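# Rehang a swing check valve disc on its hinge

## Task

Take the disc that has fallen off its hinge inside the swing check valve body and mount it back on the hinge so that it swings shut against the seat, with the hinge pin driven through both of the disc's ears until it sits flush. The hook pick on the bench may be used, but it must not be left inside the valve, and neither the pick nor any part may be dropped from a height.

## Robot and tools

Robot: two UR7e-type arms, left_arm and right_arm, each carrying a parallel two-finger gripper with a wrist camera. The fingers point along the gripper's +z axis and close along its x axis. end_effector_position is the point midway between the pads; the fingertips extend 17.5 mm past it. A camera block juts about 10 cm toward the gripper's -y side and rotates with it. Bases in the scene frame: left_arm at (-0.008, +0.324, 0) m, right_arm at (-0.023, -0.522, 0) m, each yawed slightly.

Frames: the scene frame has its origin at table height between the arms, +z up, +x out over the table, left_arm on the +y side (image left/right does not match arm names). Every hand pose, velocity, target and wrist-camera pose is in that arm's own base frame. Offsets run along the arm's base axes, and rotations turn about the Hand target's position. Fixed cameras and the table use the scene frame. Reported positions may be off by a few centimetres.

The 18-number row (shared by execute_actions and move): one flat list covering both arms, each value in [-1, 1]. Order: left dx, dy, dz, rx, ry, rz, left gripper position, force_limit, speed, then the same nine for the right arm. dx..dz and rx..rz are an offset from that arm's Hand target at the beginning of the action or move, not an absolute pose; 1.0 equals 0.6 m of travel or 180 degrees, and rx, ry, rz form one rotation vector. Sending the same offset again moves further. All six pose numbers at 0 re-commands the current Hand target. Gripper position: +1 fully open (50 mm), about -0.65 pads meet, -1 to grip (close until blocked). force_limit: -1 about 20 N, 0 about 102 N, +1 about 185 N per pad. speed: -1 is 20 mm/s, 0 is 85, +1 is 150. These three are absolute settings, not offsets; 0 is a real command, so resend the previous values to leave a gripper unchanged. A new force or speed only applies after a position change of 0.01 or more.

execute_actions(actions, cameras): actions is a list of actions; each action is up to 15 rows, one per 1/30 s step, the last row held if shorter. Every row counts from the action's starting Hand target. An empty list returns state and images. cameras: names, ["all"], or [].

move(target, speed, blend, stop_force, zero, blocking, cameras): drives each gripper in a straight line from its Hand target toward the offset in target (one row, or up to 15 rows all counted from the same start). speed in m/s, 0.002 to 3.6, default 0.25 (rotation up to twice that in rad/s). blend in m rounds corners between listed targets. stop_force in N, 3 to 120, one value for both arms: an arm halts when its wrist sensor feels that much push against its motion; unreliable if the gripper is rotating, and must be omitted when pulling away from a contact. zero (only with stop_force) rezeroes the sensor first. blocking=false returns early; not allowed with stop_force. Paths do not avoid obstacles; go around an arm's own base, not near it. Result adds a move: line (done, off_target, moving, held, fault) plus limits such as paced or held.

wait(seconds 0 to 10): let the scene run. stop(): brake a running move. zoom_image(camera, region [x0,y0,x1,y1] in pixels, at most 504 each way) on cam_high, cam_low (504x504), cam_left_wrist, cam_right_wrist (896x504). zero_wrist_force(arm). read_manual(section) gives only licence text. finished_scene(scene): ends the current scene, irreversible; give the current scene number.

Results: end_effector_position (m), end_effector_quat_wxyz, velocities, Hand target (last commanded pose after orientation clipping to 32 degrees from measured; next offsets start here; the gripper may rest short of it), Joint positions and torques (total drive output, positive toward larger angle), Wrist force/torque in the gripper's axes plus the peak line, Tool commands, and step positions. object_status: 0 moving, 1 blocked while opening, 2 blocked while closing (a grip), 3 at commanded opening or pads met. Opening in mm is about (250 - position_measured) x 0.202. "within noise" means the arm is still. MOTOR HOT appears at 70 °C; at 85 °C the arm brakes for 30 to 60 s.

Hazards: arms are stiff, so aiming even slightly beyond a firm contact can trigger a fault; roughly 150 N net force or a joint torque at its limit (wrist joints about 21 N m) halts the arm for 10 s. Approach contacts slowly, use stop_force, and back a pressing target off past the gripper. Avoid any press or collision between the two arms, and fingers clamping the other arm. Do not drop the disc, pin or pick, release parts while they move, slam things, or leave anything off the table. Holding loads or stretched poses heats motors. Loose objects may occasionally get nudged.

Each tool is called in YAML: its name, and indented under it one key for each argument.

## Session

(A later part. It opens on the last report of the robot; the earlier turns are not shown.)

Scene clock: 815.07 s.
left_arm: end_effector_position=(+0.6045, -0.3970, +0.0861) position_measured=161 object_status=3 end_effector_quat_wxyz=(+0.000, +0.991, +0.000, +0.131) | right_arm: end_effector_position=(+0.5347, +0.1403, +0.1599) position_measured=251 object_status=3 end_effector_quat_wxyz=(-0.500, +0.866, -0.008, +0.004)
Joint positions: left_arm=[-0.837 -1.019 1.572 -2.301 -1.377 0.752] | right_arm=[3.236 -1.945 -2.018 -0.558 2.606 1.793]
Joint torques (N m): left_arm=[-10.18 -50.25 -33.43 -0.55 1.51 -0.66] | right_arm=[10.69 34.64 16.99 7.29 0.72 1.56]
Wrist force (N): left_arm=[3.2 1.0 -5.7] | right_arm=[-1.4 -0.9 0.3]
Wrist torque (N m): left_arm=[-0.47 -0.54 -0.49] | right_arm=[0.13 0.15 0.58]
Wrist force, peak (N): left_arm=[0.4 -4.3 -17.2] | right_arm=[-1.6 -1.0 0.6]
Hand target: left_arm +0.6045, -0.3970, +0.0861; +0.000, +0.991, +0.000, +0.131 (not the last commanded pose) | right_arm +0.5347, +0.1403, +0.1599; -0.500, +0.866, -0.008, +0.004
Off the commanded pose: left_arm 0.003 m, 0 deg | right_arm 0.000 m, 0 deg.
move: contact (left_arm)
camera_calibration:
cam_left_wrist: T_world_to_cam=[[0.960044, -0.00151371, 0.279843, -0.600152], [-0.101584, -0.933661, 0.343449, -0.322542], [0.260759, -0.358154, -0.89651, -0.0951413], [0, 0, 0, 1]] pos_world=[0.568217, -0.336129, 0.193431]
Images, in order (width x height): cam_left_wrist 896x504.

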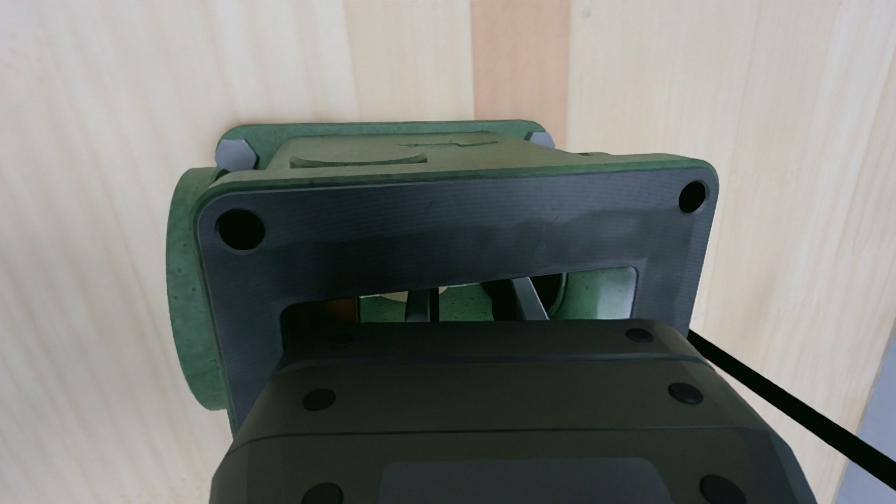

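move:
  target:
    - [-0.02,0,0.06,0,0,0,-0.056,-0.7,0.5,0,0,0,0,0,0,-1,-0.9,-0.5]
    - [-0.055,0,0.155,0,-0.0,0,-0.056,-0.7,0.5,0,0,0,0,0,0,-1,-0.9,-0.5]
  speed: 0.12
  blend: [0.02,0]
  cameras: ["cam_left_wrist"]

Scene clock: 831.23 s.
left_arm: end_effector_position=(+0.5715, -0.3972, +0.1791) position_measured=161 object_status=3 end_effector_quat_wxyz=(+0.000, +0.991, -0.001, +0.131) | right_arm: end_effector_position=(+0.5347, +0.1403, +0.1599) position_measured=251 object_status=3 end_effector_quat_wxyz=(-0.500, +0.866, -0.008, +0.004)
Joint positions: left_arm=[-0.876 -1.175 1.545 -2.112 -1.371 0.713] | right_arm=[3.236 -1.945 -2.018 -0.558 2.606 1.793]
Joint torques (N m): left_arm=[11.58 -44.39 -24.19 -5.68 1.14 0.93] | right_arm=[11.1 35.36 18.23 7.53 0.67 1.6]
Wrist force (N): left_arm=[-0.4 -1.1 1.2] | right_arm=[-1.2 -0.8 0.5]
Wrist torque (N m): left_arm=[-0.53 -0.11 -0.31] | right_arm=[0.13 0.12 0.57]
Wrist force, peak (N): left_arm=[3.6 1.1 -6.1] | right_arm=[-1.6 -0.9 0.7]
Hand target: left_arm +0.5715, -0.3970, +0.1791; +0.000, +0.991, +0.000, +0.131 | right_arm +0.5347, +0.1403, +0.1599; -0.500, +0.866, -0.008, +0.004
Off the commanded pose: left_arm 0.000 m, 0 deg | right_arm 0.000 m, 0 deg.
move: done; blend cut to 0.019 m at target 1
camera_calibration:
cam_left_wrist: T_world_to_cam=[[0.959996, -0.00162278, 0.280011, -0.594459], [-0.101773, -0.933619, 0.343509, -0.357842], [0.260866, -0.358265, -0.896435, -0.00328625], [0, 0, 0, 1]] pos_world=[0.535117, -0.33623, 0.286431]
Images, in order (width x height): cam_left_wrist 896x504.

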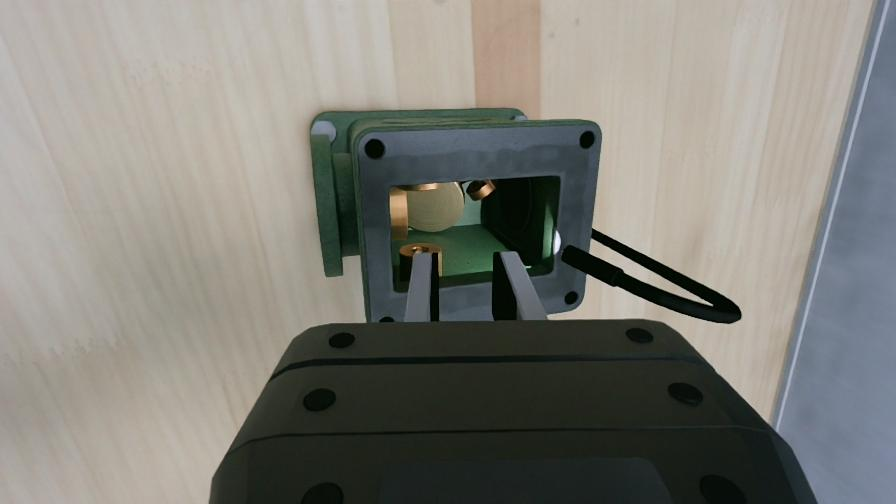

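zoom_image:
  camera: "cam_left_wrist"
  region: [370, 160, 590, 300]

Scaled by 2.291 from the camera's 896x504 image, which has a finer 1280x720 frame.

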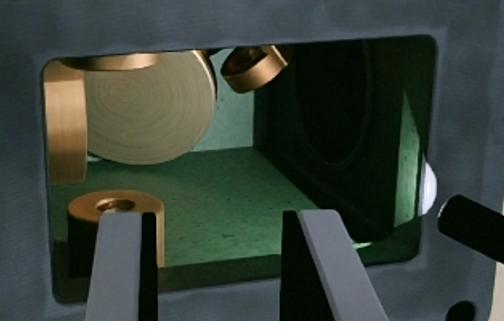

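move:
  target: [0.0742,0.0017,-0.0235,-0.0655,0.0655,0.497,-0.056,-0.7,0.5,0,0,0,0,0,0,-1,-0.9,-0.5]
  speed: 0.2
  cameras: ["cam_left_wrist"]

zoom_image:
  camera: "cam_left_wrist"
  region: [300, 100, 600, 300]

Scene clock: 852.20 s.
left_arm: end_effector_position=(+0.6161, -0.3959, +0.1650) position_measured=161 object_status=3 end_effector_quat_wxyz=(+0.000, +0.707, +0.707, +0.000) | right_arm: end_effector_position=(+0.5347, +0.1403, +0.1599) position_measured=251 object_status=3 end_effector_quat_wxyz=(-0.500, +0.866, -0.008, +0.004)
Joint positions: left_arm=[-0.754 -0.975 1.206 -1.803 -1.571 -0.754] | right_arm=[3.236 -1.945 -2.018 -0.558 2.606 1.793]
Joint torques (N m): left_arm=[-11.5 -57.9 -25.65 -3.83 1.13 -1.19] | right_arm=[11.1 34.52 19.11 7.22 0.79 1.66]
Wrist force (N): left_arm=[-0.3 -1.0 1.5] | right_arm=[-1.2 -0.9 0.4]
Wrist torque (N m): left_arm=[-0.53 -0.13 -0.22] | right_arm=[0.14 0.11 0.57]
Wrist force, peak (N): left_arm=[-0.7 -1.2 1.8] | right_arm=[-1.6 -0.9 0.8]
Hand target: left_arm +0.6160, -0.3960, +0.1650; +0.000, +0.707, +0.707, +0.000 | right_arm +0.5347, +0.1403, +0.1599; -0.500, +0.866, -0.008, +0.004
Off the commanded pose: left_arm 0.000 m, 0 deg | right_arm 0.000 m, 0 deg.
move: done
camera_calibration:
cam_left_wrist: T_world_to_cam=[[0.00122391, 0.999767, 0.0215588, 0.396434], [0.933692, -0.00886217, 0.357968, -0.621527], [0.358076, 0.0196911, -0.933485, 0.0687024], [0, 0, 0, 1]] pos_world=[0.555229, -0.403203, 0.278073]
Images, in order (width x height): cam_left_wrist 896x504.

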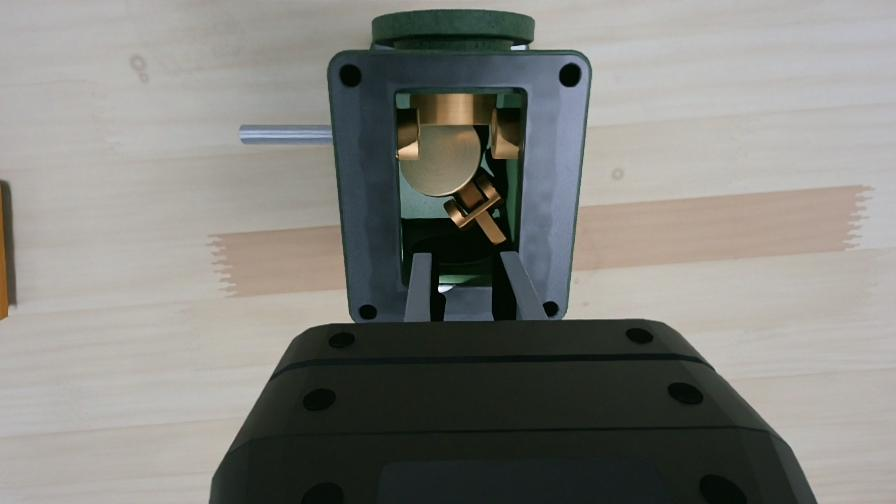

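Scaled by 1.680 from the camera's 896x504 image, which has a finer 1280x720 frame.

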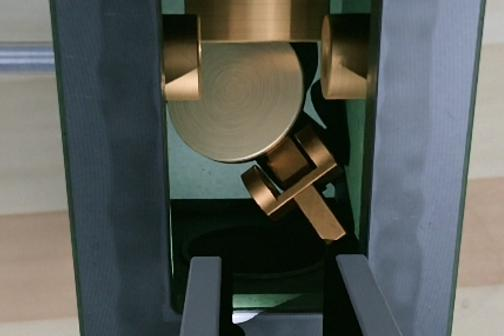

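zoom_image:
  camera: "cam_left_wrist"
  region: [390, 110, 530, 260]

Scaled by 3.360 from the camera's 896x504 image, which has a finer 1280x720 frame.

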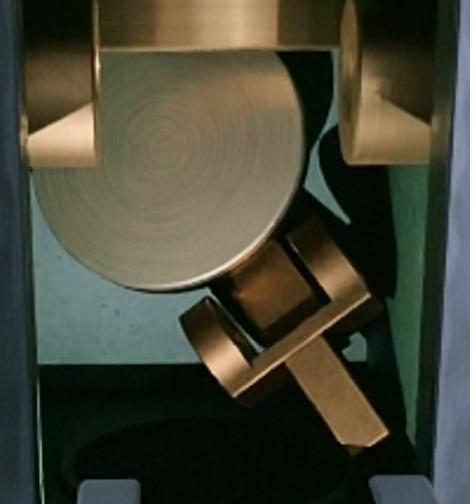

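zoom_image:
  camera: "cam_left_wrist"
  region: [430, 165, 520, 255]

Scaled by 5.600 from the camera's 896x504 image, which has a finer 1280x720 frame.

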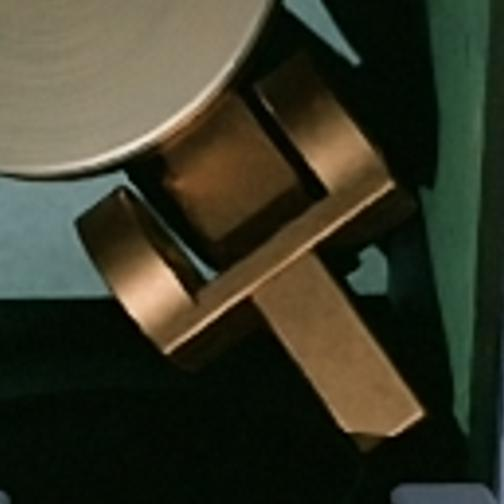

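move:
  target:
    - [-0.05,0,0.0,0,0,-0.49,-0.056,-0.7,0.5,0,0,0,0,0,0,-1,-0.9,-0.5]
    - [-0.05,0,0.0,0,0,-0.98,-0.056,-0.7,0.5,0,0,0,0,0,0,-1,-0.9,-0.5]
  speed: 0.5
  blend: [0.02,0]
  cameras: ["cam_left_wrist"]

zoom_image:
  camera: "cam_left_wrist"
  region: [360, 80, 560, 260]

Scene clock: 1069.10 s.
left_arm: end_effector_position=(+0.5860, -0.3960, +0.1650) position_measured=161 object_status=3 end_effector_quat_wxyz=(+0.000, +0.729, -0.685, +0.000) | right_arm: end_effector_position=(+0.5347, +0.1403, +0.1599) position_measured=251 object_status=3 end_effector_quat_wxyz=(-0.500, +0.866, -0.008, +0.004)
Joint positions: left_arm=[-0.784 -1.036 1.304 -1.839 -1.571 2.295] | right_arm=[3.236 -1.945 -2.018 -0.558 2.606 1.793]
Joint torques (N m): left_arm=[9.72 -45.56 -40.35 -1.33 -1.24 1.05] | right_arm=[10.81 34.81 20.22 7.47 0.73 1.6]
Wrist force (N): left_arm=[-0.4 -1.2 1.7] | right_arm=[-1.3 -0.7 0.6]
Wrist torque (N m): left_arm=[-0.59 -0.11 -0.31] | right_arm=[0.15 0.13 0.57]
Wrist force, peak (N): left_arm=[-0.1 -1.2 1.9] | right_arm=[-1.6 -1.1 0.4]
Hand target: left_arm +0.5860, -0.3960, +0.1650; +0.000, +0.729, -0.685, +0.000 | right_arm +0.5347, +0.1403, +0.1599; -0.500, +0.866, -0.008, +0.004
Off the commanded pose: left_arm 0.000 m, 0 deg | right_arm 0.000 m, 0 deg.
move: done
camera_calibration:
cam_left_wrist: T_world_to_cam=[[0.0618629, -0.997852, 0.0215715, -0.430035], [-0.932351, -0.0500614, 0.358071, 0.483763], [-0.356222, -0.0422636, -0.933445, 0.473534], [0, 0, 0, 1]] pos_world=[0.646324, -0.38488, 0.278073]
Images, in order (width x height): cam_left_wrist 896x504.

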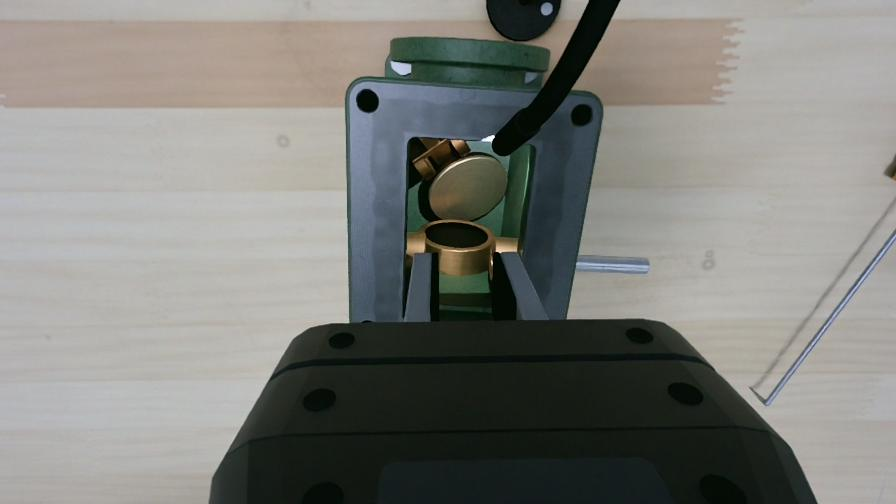

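Scaled by 2.520 from the camera's 896x504 image, which has a finer 1280x720 frame.

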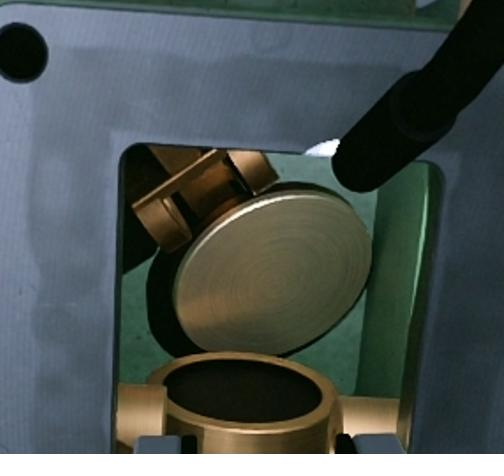

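zoom_image:
  camera: "cam_left_wrist"
  region: [395, 125, 485, 195]

Scaled by 5.600 from the camera's 896x504 image, which has a finer 1280x720 frame.

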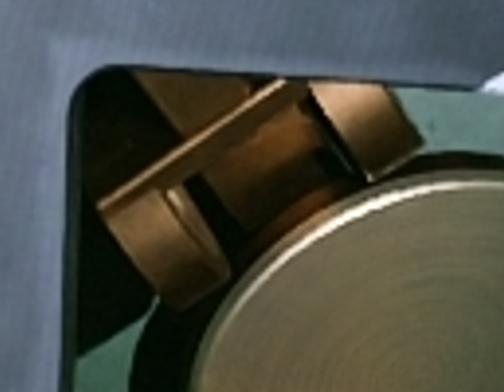

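execute_actions:
  actions: []
  cameras: ["cam_high","cam_low","cam_right_wrist"]

Scene clock: 1270.20 s.
left_arm: end_effector_position=(+0.5860, -0.3960, +0.1650) position_measured=161 object_status=3 end_effector_quat_wxyz=(+0.000, +0.729, -0.685, +0.000) | right_arm: end_effector_position=(+0.5347, +0.1403, +0.1599) position_measured=251 object_status=3 end_effector_quat_wxyz=(-0.500, +0.866, -0.008, +0.004)
Joint positions: left_arm=[-0.784 -1.036 1.304 -1.839 -1.571 2.296] | right_arm=[3.236 -1.945 -2.018 -0.558 2.606 1.793]
Joint velocities: within noise
Joint torques (N m): left_arm=[-8.39 -51.81 -29.28 -3.35 0.05 1] | right_arm=[10.14 35.32 21.05 7.25 0.71 1.57]
Wrist force (N): left_arm=[-0.3 -0.7 1.5] | right_arm=[-1.2 -1.0 0.5]
Wrist torque (N m): left_arm=[-0.50 -0.13 -0.30] | right_arm=[0.11 0.12 0.58]
Wrist force, peak (N): left_arm=[-0.2 -1.3 1.9] | right_arm=[-1.5 -1.0 0.6]
Hand target: left_arm +0.5860, -0.3960, +0.1650; +0.000, +0.729, -0.685, +0.000 | right_arm +0.5347, +0.1403, +0.1599; -0.500, +0.866, -0.008, +0.004
Tool commands: left_gripper/position=-0.056 left_gripper/force_limit=-0.7 left_gripper/speed=+0.5 right_gripper/position=-1.0 right_gripper/force_limit=-0.9 right_gripper/speed=-0.5
Off the commanded pose: left_arm 0.000 m, 0 deg | right_arm 0.000 m, 0 deg.
camera_calibration:
cam_right_wrist: T_world_to_cam=[[0.999398, -0.0335138, -0.00897547, -0.523543], [-0.0315433, -0.769953, -0.637321, 0.240317], [0.0144483, 0.63722, -0.770546, 0.153141], [0, 0, 0, 1]] pos_world=[0.528595, 0.0699025, 0.266462]
Images, in order (width x height): cam_high 504x504, cam_low 504x504, cam_right_wrist 896x504.

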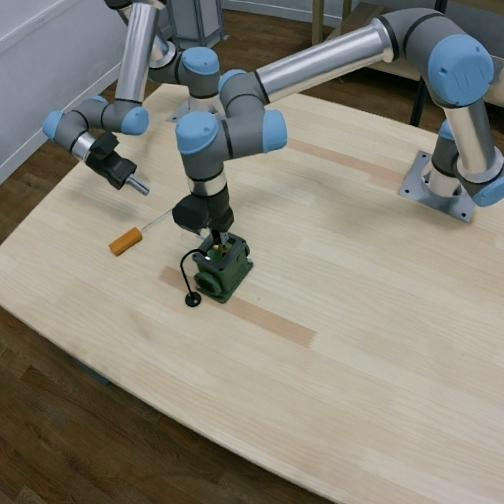

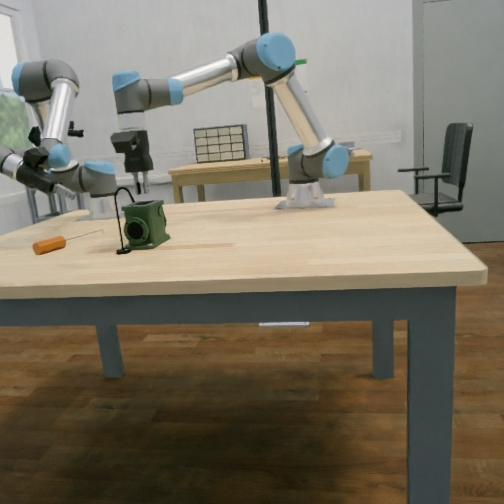

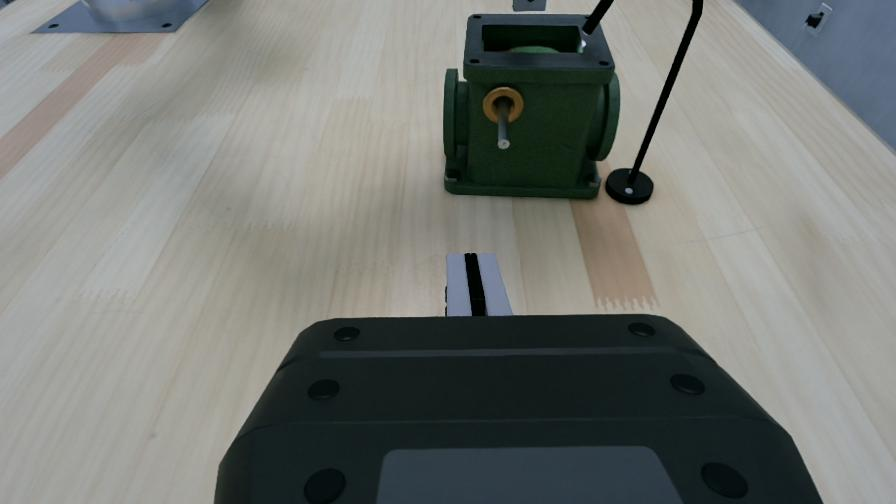

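move:
  target:
    - [0,0,0,0,0,0,-0.056,-0.7,0.5,0.0,-0.02,0.12,0,0,0,-1,-0.9,-0.5]
    - [0,0,0,0,0,0,-0.056,-0.7,0.5,0.009,-0.04,0.16,-0.2594,0.2594,-0.4494,-1,-0.9,-0.5]
  speed: 0.25
  blend: [0.02,0]
  cameras: ["cam_right_wrist"]

Scene clock: 1328.37 s.
left_arm: end_effector_position=(+0.5860, -0.3960, +0.1650) position_measured=161 object_status=3 end_effector_quat_wxyz=(+0.000, +0.729, -0.685, +0.000) | right_arm: end_effector_position=(+0.5401, +0.1164, +0.2559) position_measured=251 object_status=3 end_effector_quat_wxyz=(+0.005, +0.704, -0.710, +0.005)
Joint positions: left_arm=[-0.784 -1.036 1.304 -1.839 -1.571 2.296] | right_arm=[3.604 -1.692 -1.626 -1.402 1.557 3.613]
Joint torques (N m): left_arm=[-11.61 -53.05 -29.13 -5.55 0.85 -0.33] | right_arm=[-13.2 47.27 21.69 5.4 0.57 1.38]
Wrist force (N): left_arm=[-0.4 -0.9 1.7] | right_arm=[-0.6 -0.9 -0.7]
Wrist torque (N m): left_arm=[-0.53 -0.12 -0.30] | right_arm=[0.04 0.10 0.21]
Wrist force, peak (N): left_arm=[-0.4 -0.9 2.1] | right_arm=[-1.1 2.3 2.9]
Hand target: left_arm +0.5860, -0.3960, +0.1650; +0.000, +0.729, -0.685, +0.000 | right_arm +0.5401, +0.1163, +0.2559; +0.006, +0.704, -0.710, +0.005
Off the commanded pose: left_arm 0.000 m, 0 deg | right_arm 0.000 m, 0 deg.
move: done
camera_calibration:
cam_right_wrist: T_world_to_cam=[[-0.0235115, -0.999432, 0.0241483, 0.127531], [-0.937154, 0.0304448, 0.347585, 0.427148], [-0.348123, -0.0144584, -0.937337, 0.556654], [0, 0, 0, 1]] pos_world=[0.597086, 0.122503, 0.370223]
Images, in order (width x height): cam_right_wrist 896x504.

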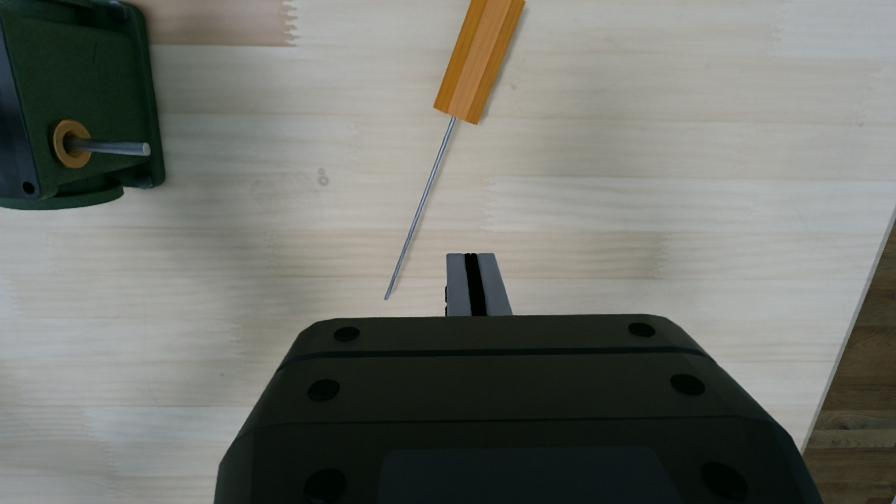

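move:
  target: [0,0,0,0,0,0,-0.056,-0.7,0.5,0.117,-0.017,-0.05,0,0,-0.1222,0.9,-0.7,0.5]
  speed: 0.25
  cameras: ["cam_right_wrist"]

Scene clock: 1394.53 s.
left_arm: end_effector_position=(+0.5860, -0.3960, +0.1650) position_measured=161 object_status=3 end_effector_quat_wxyz=(+0.000, +0.729, -0.685, +0.000) | right_arm: end_effector_position=(+0.6103, +0.1061, +0.2260) position_measured=18 object_status=3 end_effector_quat_wxyz=(-0.006, -0.555, +0.832, -0.004)
Joint positions: left_arm=[-0.784 -1.036 1.304 -1.839 -1.571 2.296] | right_arm=[3.535 -1.867 -1.487 -1.369 1.56 3.928]
Joint torques (N m): left_arm=[-10.6 -54.14 -28.87 -5.47 0.78 -1.44] | right_arm=[11.7 52.17 18.98 0.16 -0.78 0.61]
Wrist force (N): left_arm=[-0.1 -1.0 1.5] | right_arm=[-0.5 -0.8 -0.4]
Wrist torque (N m): left_arm=[-0.54 -0.16 -0.30] | right_arm=[0.08 0.09 0.21]
Wrist force, peak (N): left_arm=[-0.4 -1.2 1.9] | right_arm=[-0.7 -2.2 -0.1]
Hand target: left_arm +0.5860, -0.3960, +0.1650; +0.000, +0.729, -0.685, +0.000 | right_arm +0.6103, +0.1061, +0.2259; -0.006, -0.555, +0.832, -0.004
Off the commanded pose: left_arm 0.000 m, 0 deg | right_arm 0.000 m, 0 deg.
move: done
camera_calibration:
cam_right_wrist: T_world_to_cam=[[-0.396434, -0.917749, 0.0240085, 0.338546], [-0.857422, 0.379468, 0.347609, 0.417939], [-0.328129, 0.117219, -0.937332, 0.526633], [0, 0, 0, 1]] pos_world=[0.665364, 0.0903744, 0.340223]
Images, in order (width x height): cam_right_wrist 896x504.

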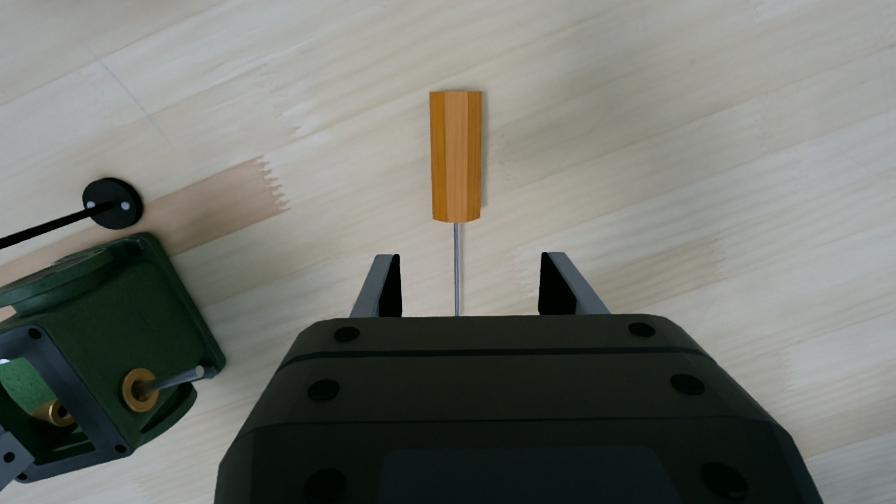

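move:
  target: [0,0,0,0,0,0,-0.056,-0.7,0.5,-0.0263,0.0057,-0.25,0,0,0,0.98,-0.7,0.5]
  speed: 0.2
  cameras: ["cam_right_wrist"]

Scene clock: 1436.10 s.
left_arm: end_effector_position=(+0.5860, -0.3960, +0.1650) position_measured=161 object_status=3 end_effector_quat_wxyz=(+0.000, +0.729, -0.685, +0.000) | right_arm: end_effector_position=(+0.5945, +0.1097, +0.0760) position_measured=7 object_status=3 end_effector_quat_wxyz=(-0.006, -0.555, +0.832, -0.004)
Joint positions: left_arm=[-0.784 -1.036 1.304 -1.839 -1.571 2.296] | right_arm=[3.551 -1.972 -1.758 -0.994 1.56 3.944]
Joint torques (N m): left_arm=[-9.99 -53.87 -29.12 -5.54 0.8 -1.34] | right_arm=[-10.15 52.09 30.64 2.55 -1.02 -1.72]
Wrist force (N): left_arm=[-0.3 -1.0 1.5] | right_arm=[-0.3 -1.0 -0.6]
Wrist torque (N m): left_arm=[-0.55 -0.12 -0.30] | right_arm=[0.03 0.05 0.21]
Wrist force, peak (N): left_arm=[-0.5 -1.0 2.0] | right_arm=[-0.6 -1.3 -4.1]
Hand target: left_arm +0.5860, -0.3960, +0.1650; +0.000, +0.729, -0.685, +0.000 | right_arm +0.5945, +0.1096, +0.0759; -0.006, -0.555, +0.832, -0.004
Off the commanded pose: left_arm 0.000 m, 0 deg | right_arm 0.000 m, 0 deg.
move: done
camera_calibration:
cam_right_wrist: T_world_to_cam=[[-0.396427, -0.917745, 0.0242861, 0.339128], [-0.857354, 0.379541, 0.347697, 0.455098], [-0.328315, 0.117015, -0.937292, 0.380561], [0, 0, 0, 1]] pos_world=[0.649564, 0.0939737, 0.190224]
Images, in order (width x height): cam_right_wrist 896x504.

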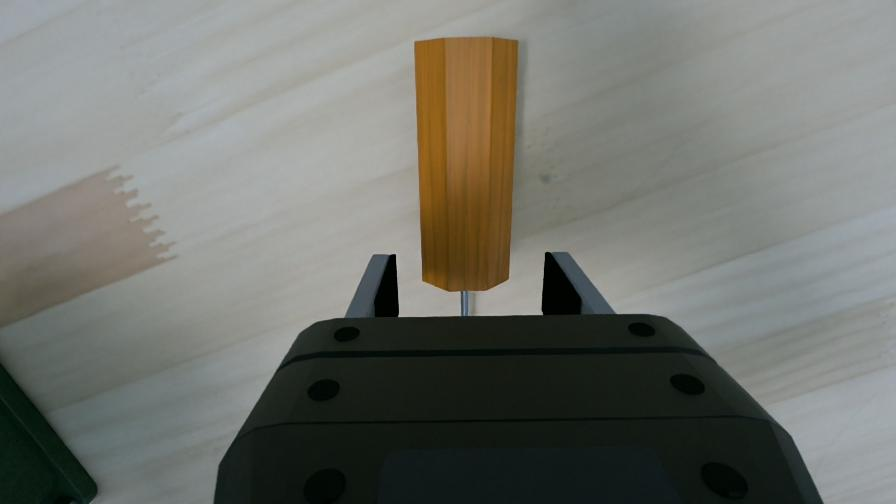

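move:
  target: [0,0,0,0,0,0,-0.056,-0.7,0.5,0.0,0.0,-0.0867,0,0,0,0.98,-0.7,0.5]
  speed: 0.06
  stop_force: 10
  cameras: []

execute_actions:
  actions:
    - [[0,0,0,0,0,0,-0.056,-0.7,0.5,0,0,0,0,0,0,-1,-0.1,-0.8]]
    - [[0,0,0,0,0,0,-0.056,-0.7,0.5,0,0,0,0,0,0,-1,-0.1,-0.8]]
  cameras: ["cam_right_wrist"]

Scene clock: 1448.63 s.
left_arm: end_effector_position=(+0.5860, -0.3960, +0.1650) position_measured=161 object_status=3 end_effector_quat_wxyz=(+0.000, +0.729, -0.685, +0.000) | right_arm: end_effector_position=(+0.5945, +0.1096, +0.0239) position_measured=7 object_status=3 end_effector_quat_wxyz=(-0.006, -0.555, +0.832, -0.004)
Joint positions: left_arm=[-0.784 -1.036 1.304 -1.839 -1.571 2.296] | right_arm=[3.551 -2.048 -1.805 -0.871 1.56 3.944]
Joint torques (N m): left_arm=[-10.17 -54.22 -29.55 -5.59 0.83 -1.4] | right_arm=[-7.46 59.4 35.43 0.17 -0.47 -1.33]
Wrist force (N): left_arm=[-0.6 -0.7 1.9] | right_arm=[-0.5 -1.1 -0.5]
Wrist torque (N m): left_arm=[-0.50 -0.09 -0.31] | right_arm=[0.02 0.09 0.21]
Wrist force, peak (N): left_arm=[-0.5 -1.3 1.9] | right_arm=[-0.6 -1.2 -1.7]
Hand target: left_arm +0.5860, -0.3960, +0.1650; +0.000, +0.729, -0.685, +0.000 | right_arm +0.5945, +0.1096, +0.0239; -0.006, -0.555, +0.832, -0.004
Off the commanded pose: left_arm 0.000 m, 0 deg | right_arm 0.000 m, 0 deg.
move: done
No camera images: "cameras" was empty.

Scene clock: 1449.83 s.
left_arm: end_effector_position=(+0.5860, -0.3960, +0.1650) position_measured=161 object_status=3 end_effector_quat_wxyz=(+0.000, +0.729, -0.685, +0.000) | right_arm: end_effector_position=(+0.5945, +0.1096, +0.0239) position_measured=76 object_status=2 end_effector_quat_wxyz=(-0.006, -0.555, +0.832, -0.004)
Joint positions: left_arm=[-0.784 -1.036 1.304 -1.839 -1.571 2.296] | right_arm=[3.551 -2.048 -1.805 -0.871 1.56 3.944]
Joint torques (N m): left_arm=[-9.77 -53.12 -29.4 -5.46 0.78 -1.58] | right_arm=[-4.81 57.65 34.56 0.42 -0.49 -1.37]
Wrist force (N): left_arm=[-0.4 -0.8 1.8] | right_arm=[-0.3 -1.0 -0.7]
Wrist torque (N m): left_arm=[-0.51 -0.11 -0.31] | right_arm=[0.02 0.07 0.23]
Wrist force, peak (N): left_arm=[-0.7 -1.2 2.0] | right_arm=[-0.1 -1.0 -1.1]
Hand target: left_arm +0.5860, -0.3960, +0.1650; +0.000, +0.729, -0.685, +0.000 | right_arm +0.5945, +0.1096, +0.0239; -0.006, -0.555, +0.832, -0.004
Off the commanded pose: left_arm 0.000 m, 0 deg | right_arm 0.000 m, 0 deg.
Step readings (end_effector_position of left_arm | right_arm):
0: (+0.5860, -0.3960, +0.1650) | (+0.5945, +0.1096, +0.0239)
1: (+0.5860, -0.3960, +0.1650) | (+0.5945, +0.1096, +0.0239)
2: (+0.5860, -0.3960, +0.1650) | (+0.5945, +0.1096, +0.0239)
4: (+0.5860, -0.3960, +0.1650) | (+0.5945, +0.1096, +0.0239)
8: (+0.5860, -0.3960, +0.1650) | (+0.5945, +0.1096, +0.0239)
15: (+0.5860, -0.3960, +0.1650) | (+0.5945, +0.1096, +0.0239)
16: (+0.5860, -0.3960, +0.1650) | (+0.5945, +0.1096, +0.0239)
17: (+0.5860, -0.3960, +0.1650) | (+0.5945, +0.1096, +0.0239)
19: (+0.5860, -0.3960, +0.1650) | (+0.5945, +0.1096, +0.0239)
23: (+0.5860, -0.3960, +0.1650) | (+0.5945, +0.1096, +0.0239)
30: (+0.5860, -0.3960, +0.1650) | (+0.5945, +0.1096, +0.0239)
camera_calibration:
cam_right_wrist: T_world_to_cam=[[-0.396471, -0.917729, 0.0241632, 0.340344], [-0.857369, 0.379548, 0.347652, 0.473232], [-0.328222, 0.117117, -0.937312, 0.331765], [0, 0, 0, 1]] pos_world=[0.649564, 0.0938742, 0.138223]
Images, in order (width x height): cam_right_wrist 896x504.

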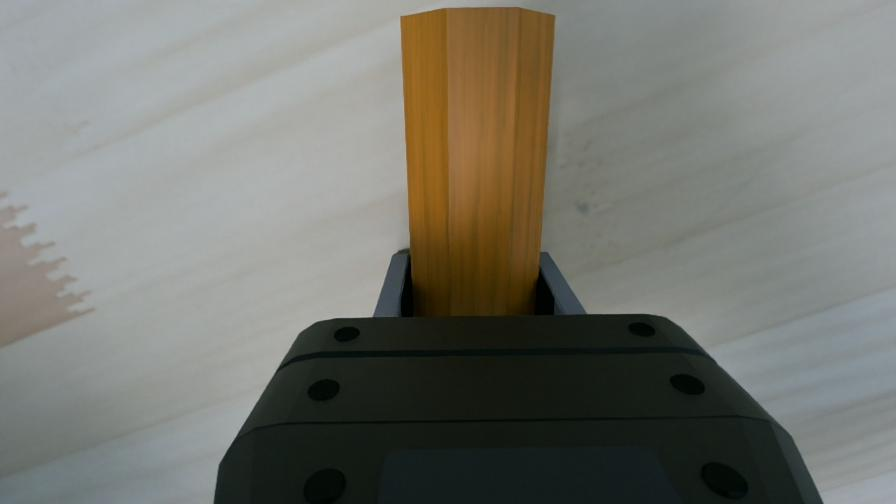

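move:
  target:
    - [0.0,0.0,0.2,0,0,0,-0.056,-0.7,0.5,0.0,0.0,0.2,0,0,0,-1,-0.1,-0.8]
    - [0.0417,0.11,0.37,0,0,0.98,-0.056,-0.7,0.5,-0.04,0.02,0.52,0.2934,-0.4806,0.4525,-1,-0.1,-0.8]
  speed: 0.25
  blend: [0.03,0]
  cameras: ["cam_left_wrist","cam_right_wrist","cam_high"]

Scene clock: 1481.90 s.
left_arm: end_effector_position=(+0.6111, -0.3299, +0.3870) position_measured=161 object_status=3 end_effector_quat_wxyz=(+0.000, +0.707, +0.707, +0.000) | right_arm: end_effector_position=(+0.5706, +0.1215, +0.3359) position_measured=76 object_status=2 end_effector_quat_wxyz=(+0.705, -0.707, +0.041, -0.034) end_effector_velocity=(-0.001, +0.001, +0.001) end_effector_angular_velocity=(+0.000, +0.001, +0.002)
Joint positions: left_arm=[-0.688 -1.065 0.776 -1.282 -1.571 -0.688] | right_arm=[3.136 -2.21 -1.679 0.723 3.04 3.127]
Joint velocities: left_arm=[within noise] | right_arm=[0.001 0.003 -0.002 -0.005 0.001 -0.003]
Joint torques (N m): left_arm=[-11.25 -51.98 -24.33 -5.74 0.44 -1.39] | right_arm=[12.8 63.31 9.56 -2.64 0.74 -1.79]
Wrist force (N): left_arm=[-0.5 -0.8 1.6] | right_arm=[-1.9 0.3 0.8]
Wrist torque (N m): left_arm=[-0.50 -0.10 -0.22] | right_arm=[0.09 0.25 0.40]
Wrist force, peak (N): left_arm=[-0.4 -1.2 5.1] | right_arm=[-0.5 -1.0 4.2]
Hand target: left_arm +0.6110, -0.3300, +0.3870; +0.000, +0.707, +0.707, +0.000 | right_arm +0.5705, +0.1216, +0.3359; +0.706, -0.707, +0.041, -0.034
Off the commanded pose: left_arm 0.000 m, 0 deg | right_arm 0.000 m, 0 deg.
move: done
camera_calibration:
cam_left_wrist: T_world_to_cam=[[0.000999864, 0.999767, 0.0215808, 0.325884], [0.933659, -0.00866275, 0.358058, -0.695668], [0.358162, 0.0197911, -0.93345, 0.276304], [0, 0, 0, 1]] pos_world=[0.550229, -0.337302, 0.499973]
cam_right_wrist: T_world_to_cam=[[0.993004, -0.115535, -0.0243951, -0.539727], [-0.0631813, -0.345321, -0.936355, 0.405973], [0.099758, 0.931346, -0.350205, 0.0745503], [0, 0, 0, 1]] pos_world=[0.554164, 0.00840135, 0.393076]
Images, in order (width x height): cam_high 504x504, cam_left_wrist 896x504, cam_right_wrist 896x504.

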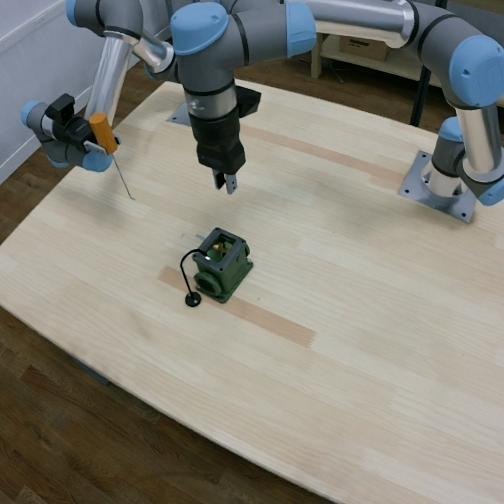

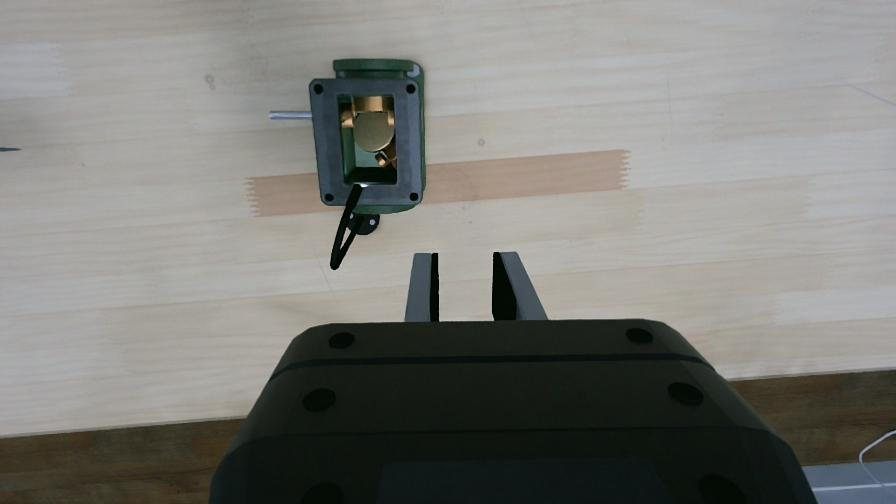

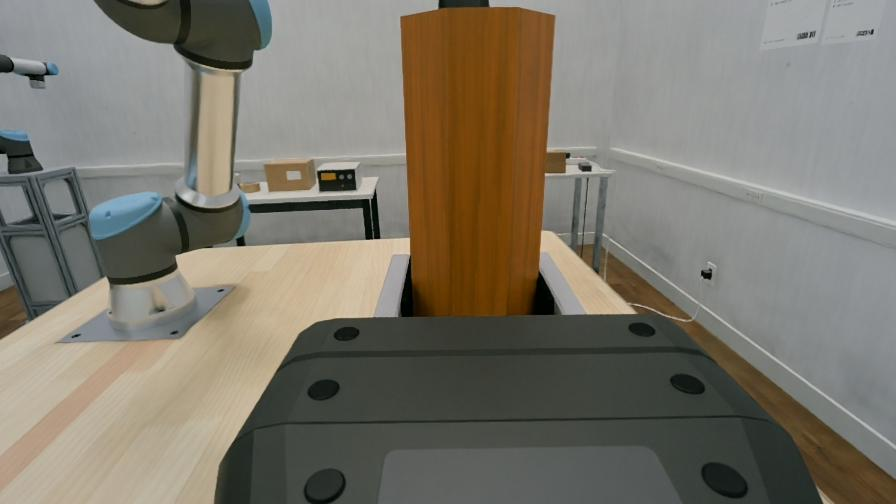

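move:
  target: [0,0,0,0,0,0,-0.056,-0.7,0.5,0.0,0.4575,0.018,-0.0059,-0.0552,0.005,-1,-0.1,-0.8]
  speed: 0.2
  cameras: ["cam_left_wrist","cam_right_wrist"]

Scene clock: 1578.80 s.
left_arm: end_effector_position=(+0.6110, -0.3300, +0.3870) position_measured=161 object_status=3 end_effector_quat_wxyz=(+0.000, +0.707, +0.707, +0.000) | right_arm: end_effector_position=(+0.5705, +0.3961, +0.3467) position_measured=76 object_status=2 end_effector_quat_wxyz=(+0.700, -0.708, -0.026, -0.090)
Joint positions: left_arm=[-0.688 -1.065 0.776 -1.282 -1.571 -0.688] | right_arm=[3.627 -2.204 -1.653 0.71 2.564 2.972]
Joint torques (N m): left_arm=[-10.8 -55.05 -25.6 -5.73 -0.72 -1.33] | right_arm=[-0.86 65.43 11.79 4.88 -0.89 1.56]
Wrist force (N): left_arm=[-0.4 -0.8 1.6] | right_arm=[-2.0 0.0 0.9]
Wrist torque (N m): left_arm=[-0.51 -0.11 -0.23] | right_arm=[0.03 0.26 0.63]
Wrist force, peak (N): left_arm=[-0.6 -1.0 2.0] | right_arm=[-2.5 0.1 3.9]
Hand target: left_arm +0.6110, -0.3300, +0.3870; +0.000, +0.707, +0.707, +0.000 | right_arm +0.5705, +0.3961, +0.3467; +0.700, -0.708, -0.026, -0.090
Off the commanded pose: left_arm 0.000 m, 0 deg | right_arm 0.000 m, 0 deg.
move: done
camera_calibration:
cam_left_wrist: T_world_to_cam=[[0.00112884, 0.999768, 0.0215229, 0.32584], [0.933659, -0.00876242, 0.358057, -0.695736], [0.358163, 0.0196908, -0.933452, 0.276364], [0, 0, 0, 1]] pos_world=[0.550229, -0.337303, 0.500073]
cam_right_wrist: T_world_to_cam=[[0.983913, -0.0985681, 0.148996, -0.569233], [0.104039, -0.36185, -0.926413, 0.418599], [0.145229, 0.927011, -0.345774, -0.203062], [0, 0, 0, 1]] pos_world=[0.546016, 0.283602, 0.402396]
Images, in order (width x height): cam_left_wrist 896x504, cam_right_wrist 896x504.

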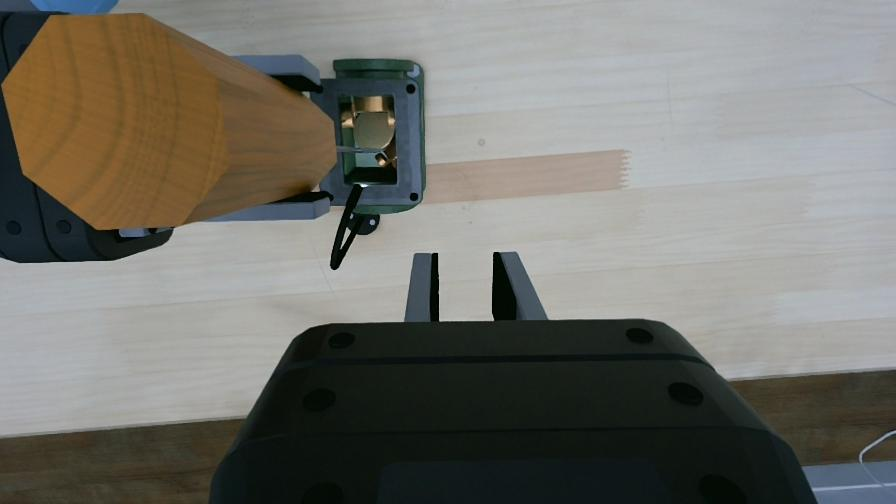

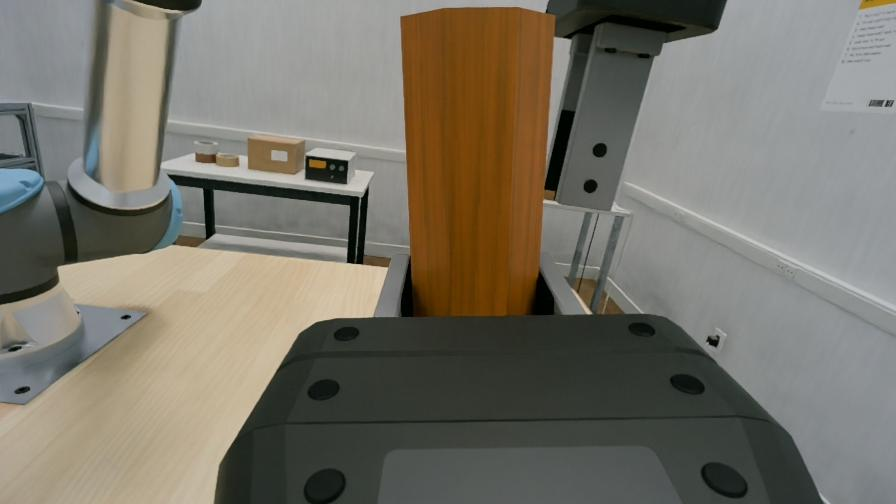

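zoom_image:
  camera: "cam_left_wrist"
  region: [310, 75, 430, 215]

Scaled by 3.600 from the camera's 896x504 image, which has a finer 1280x720 frame.

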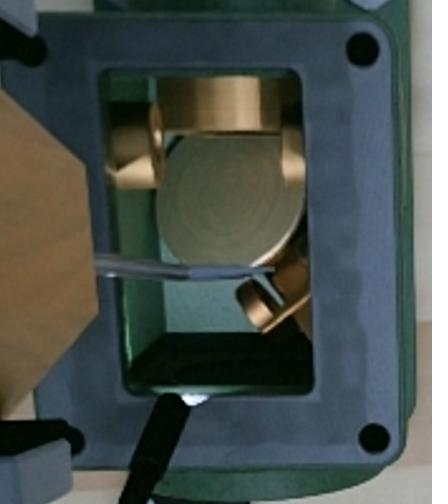

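move:
  target: [0,0,0,0,0,0,-0.056,-0.7,0.5,0.0217,-0.003,-0.125,0,0,0,-1,-0.1,-0.8]
  speed: 0.06
  stop_force: 6
  cameras: ["cam_left_wrist"]

zoom_image:
  camera: "cam_left_wrist"
  region: [310, 75, 430, 215]

Scene clock: 1624.17 s.
left_arm: end_effector_position=(+0.6110, -0.3300, +0.3870) position_measured=161 object_status=3 end_effector_quat_wxyz=(+0.000, +0.707, +0.707, +0.000) | right_arm: end_effector_position=(+0.5835, +0.3942, +0.2717) position_measured=76 object_status=2 end_effector_quat_wxyz=(+0.700, -0.708, -0.026, -0.090)
Joint positions: left_arm=[-0.688 -1.065 0.776 -1.282 -1.571 -0.688] | right_arm=[3.614 -2.349 -1.633 0.835 2.578 2.972]
Joint torques (N m): left_arm=[-10.39 -53.88 -25.44 -5.64 -0.48 -1.38] | right_arm=[9.8 68.73 8.91 -1.51 -0.67 1.65]
Wrist force (N): left_arm=[-0.3 -0.8 1.9] | right_arm=[-2.1 0.2 0.8]
Wrist torque (N m): left_arm=[-0.51 -0.13 -0.23] | right_arm=[0.07 0.29 0.63]
Wrist force, peak (N): left_arm=[-0.4 -1.1 2.1] | right_arm=[-2.1 1.4 0.9]
Hand target: left_arm +0.6110, -0.3300, +0.3870; +0.000, +0.707, +0.707, +0.000 | right_arm +0.5835, +0.3943, +0.2717; +0.700, -0.708, -0.026, -0.090
Off the commanded pose: left_arm 0.000 m, 0 deg | right_arm 0.000 m, 0 deg.
move: done
camera_calibration:
cam_left_wrist: T_world_to_cam=[[0.00112884, 0.999768, 0.0215229, 0.32584], [0.933659, -0.00876242, 0.358057, -0.695736], [0.358163, 0.0196908, -0.933452, 0.276364], [0, 0, 0, 1]] pos_world=[0.550229, -0.337303, 0.500073]
Images, in order (width x height): cam_left_wrist 896x504.

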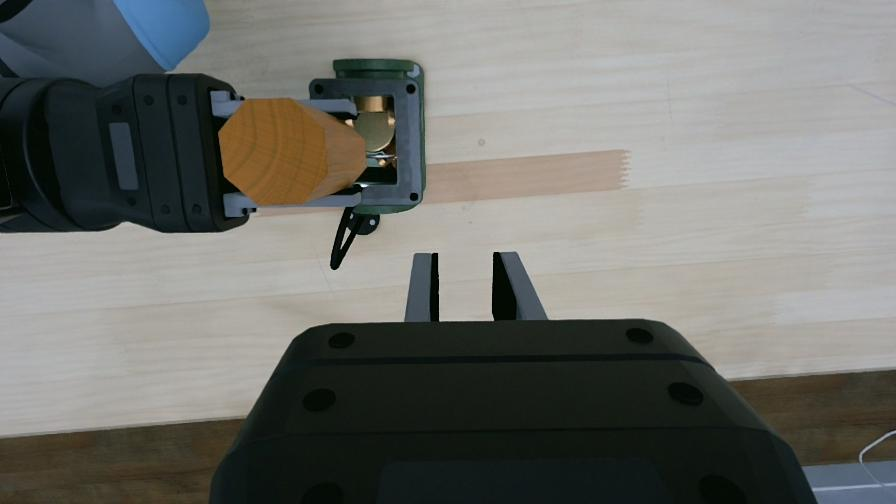

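Scaled by 3.600 from the camera's 896x504 image, which has a finer 1280x720 frame.

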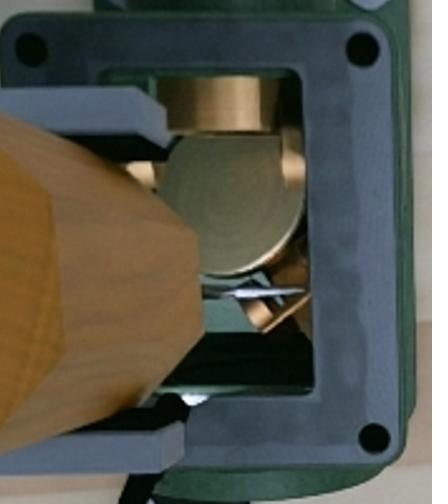

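move:
  target: [0,0,0,0,0,0,-0.056,-0.7,0.5,0.0333,-0.0032,0,0,0,0,-1,-0.1,-0.8]
  speed: 0.04
  stop_force: 4
  cameras: ["cam_left_wrist"]

zoom_image:
  camera: "cam_left_wrist"
  region: [310, 75, 430, 215]

Scene clock: 1636.17 s.
left_arm: end_effector_position=(+0.6110, -0.3300, +0.3870) position_measured=161 object_status=3 end_effector_quat_wxyz=(+0.000, +0.707, +0.707, +0.000) | right_arm: end_effector_position=(+0.6035, +0.3923, +0.2717) position_measured=76 object_status=2 end_effector_quat_wxyz=(+0.700, -0.708, -0.026, -0.090)
Joint positions: left_arm=[-0.688 -1.065 0.776 -1.282 -1.571 -0.688] | right_arm=[3.595 -2.38 -1.567 0.799 2.596 2.972]
Joint torques (N m): left_arm=[-10.2 -54.72 -25.3 -5.73 -0.59 -1.44] | right_arm=[12.95 70.58 10.09 4.59 -1 -1.65]
Wrist force (N): left_arm=[-0.3 -0.9 1.6] | right_arm=[-2.0 0.0 1.1]
Wrist torque (N m): left_arm=[-0.53 -0.14 -0.22] | right_arm=[0.03 0.27 0.63]
Wrist force, peak (N): left_arm=[-0.5 -1.1 1.9] | right_arm=[-3.0 -0.5 1.1]
Hand target: left_arm +0.6110, -0.3300, +0.3870; +0.000, +0.707, +0.707, +0.000 | right_arm +0.6035, +0.3923, +0.2717; +0.700, -0.708, -0.026, -0.090
Off the commanded pose: left_arm 0.000 m, 0 deg | right_arm 0.000 m, 0 deg.
move: done
camera_calibration:
cam_left_wrist: T_world_to_cam=[[0.00112884, 0.999768, 0.0215229, 0.32584], [0.933659, -0.00876242, 0.358057, -0.695736], [0.358163, 0.0196908, -0.933452, 0.276364], [0, 0, 0, 1]] pos_world=[0.550229, -0.337303, 0.500073]
Images, in order (width x height): cam_left_wrist 896x504.

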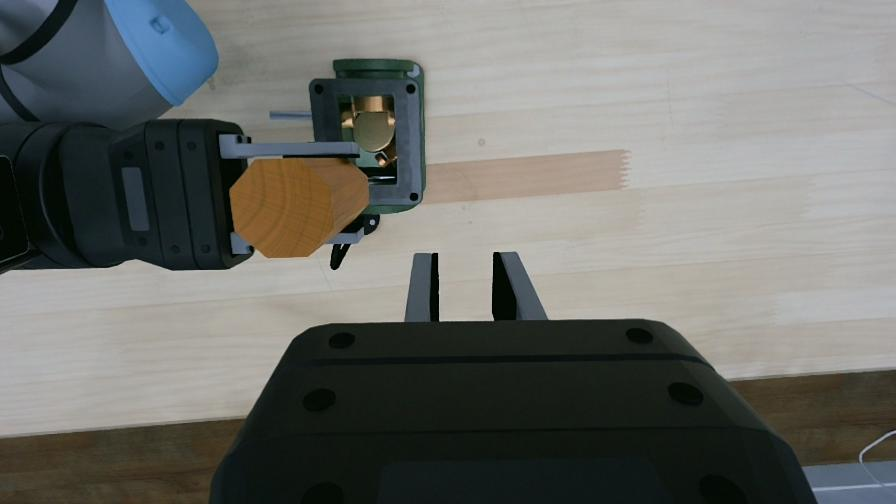

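Scaled by 3.600 from the camera's 896x504 image, which has a finer 1280x720 frame.

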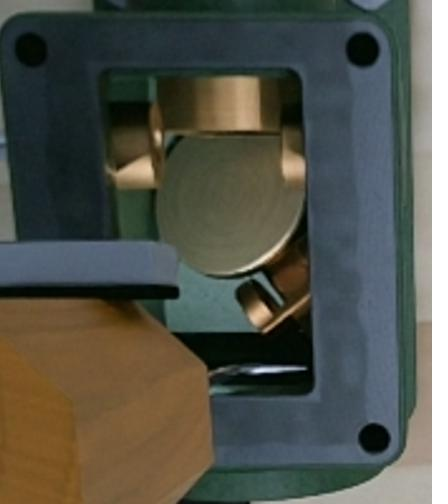

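move:
  target: [0,0,0,0,0,0,-0.056,-0.7,0.5,0.0,0.0,-0.0667,0,0,0,-1,-0.1,-0.8]
  speed: 0.02
  stop_force: 3
  cameras: ["cam_left_wrist"]

zoom_image:
  camera: "cam_left_wrist"
  region: [310, 75, 430, 215]

Scene clock: 1645.30 s.
left_arm: end_effector_position=(+0.6110, -0.3300, +0.3870) position_measured=161 object_status=3 end_effector_quat_wxyz=(+0.000, +0.707, +0.707, +0.000) | right_arm: end_effector_position=(+0.6035, +0.3923, +0.2317) position_measured=76 object_status=2 end_effector_quat_wxyz=(+0.700, -0.708, -0.026, -0.090)
Joint positions: left_arm=[-0.688 -1.065 0.776 -1.282 -1.571 -0.688] | right_arm=[3.595 -2.45 -1.564 0.867 2.596 2.972]
Joint torques (N m): left_arm=[-9.63 -53.09 -26.87 -5.62 -0.06 -1.4] | right_arm=[11.25 71.59 23.71 -1.51 -0.78 1.62]
Wrist force (N): left_arm=[-0.1 -1.0 1.9] | right_arm=[-2.0 0.1 0.9]
Wrist torque (N m): left_arm=[-0.55 -0.16 -0.22] | right_arm=[0.04 0.28 0.64]
Wrist force, peak (N): left_arm=[-0.4 -1.2 2.1] | right_arm=[-2.5 0.2 0.9]
Hand target: left_arm +0.6110, -0.3300, +0.3870; +0.000, +0.707, +0.707, +0.000 | right_arm +0.6035, +0.3923, +0.2317; +0.700, -0.708, -0.026, -0.090
Off the commanded pose: left_arm 0.000 m, 0 deg | right_arm 0.000 m, 0 deg.
move: done
camera_calibration:
cam_left_wrist: T_world_to_cam=[[0.00112884, 0.999768, 0.0215229, 0.32584], [0.933659, -0.00876242, 0.358057, -0.695736], [0.358163, 0.0196908, -0.933452, 0.276364], [0, 0, 0, 1]] pos_world=[0.550229, -0.337303, 0.500073]
Images, in order (width x height): cam_left_wrist 896x504.

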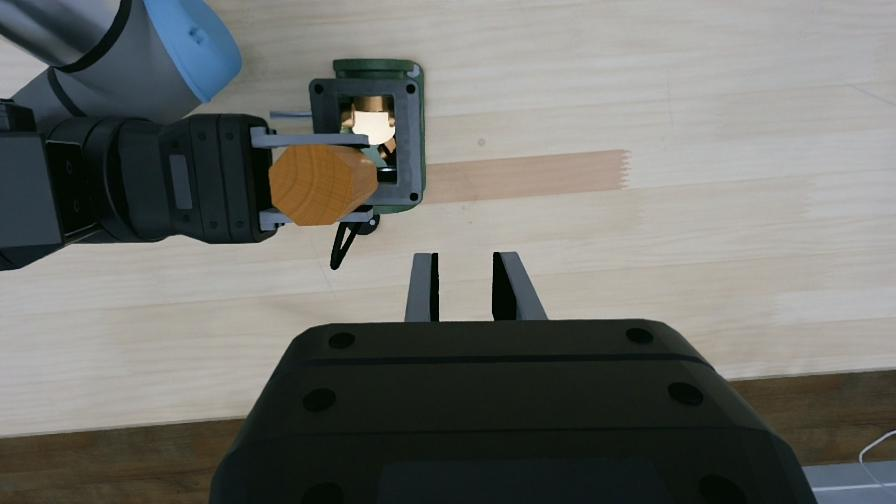

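Scaled by 3.600 from the camera's 896x504 image, which has a finer 1280x720 frame.

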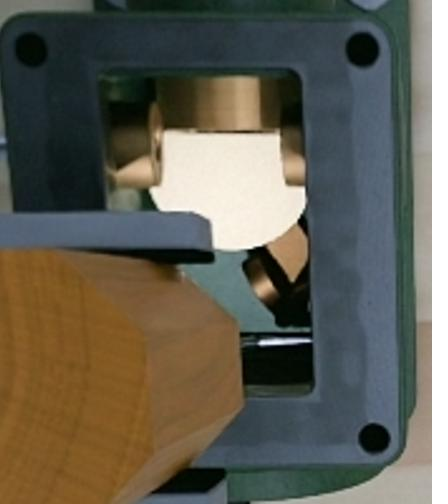

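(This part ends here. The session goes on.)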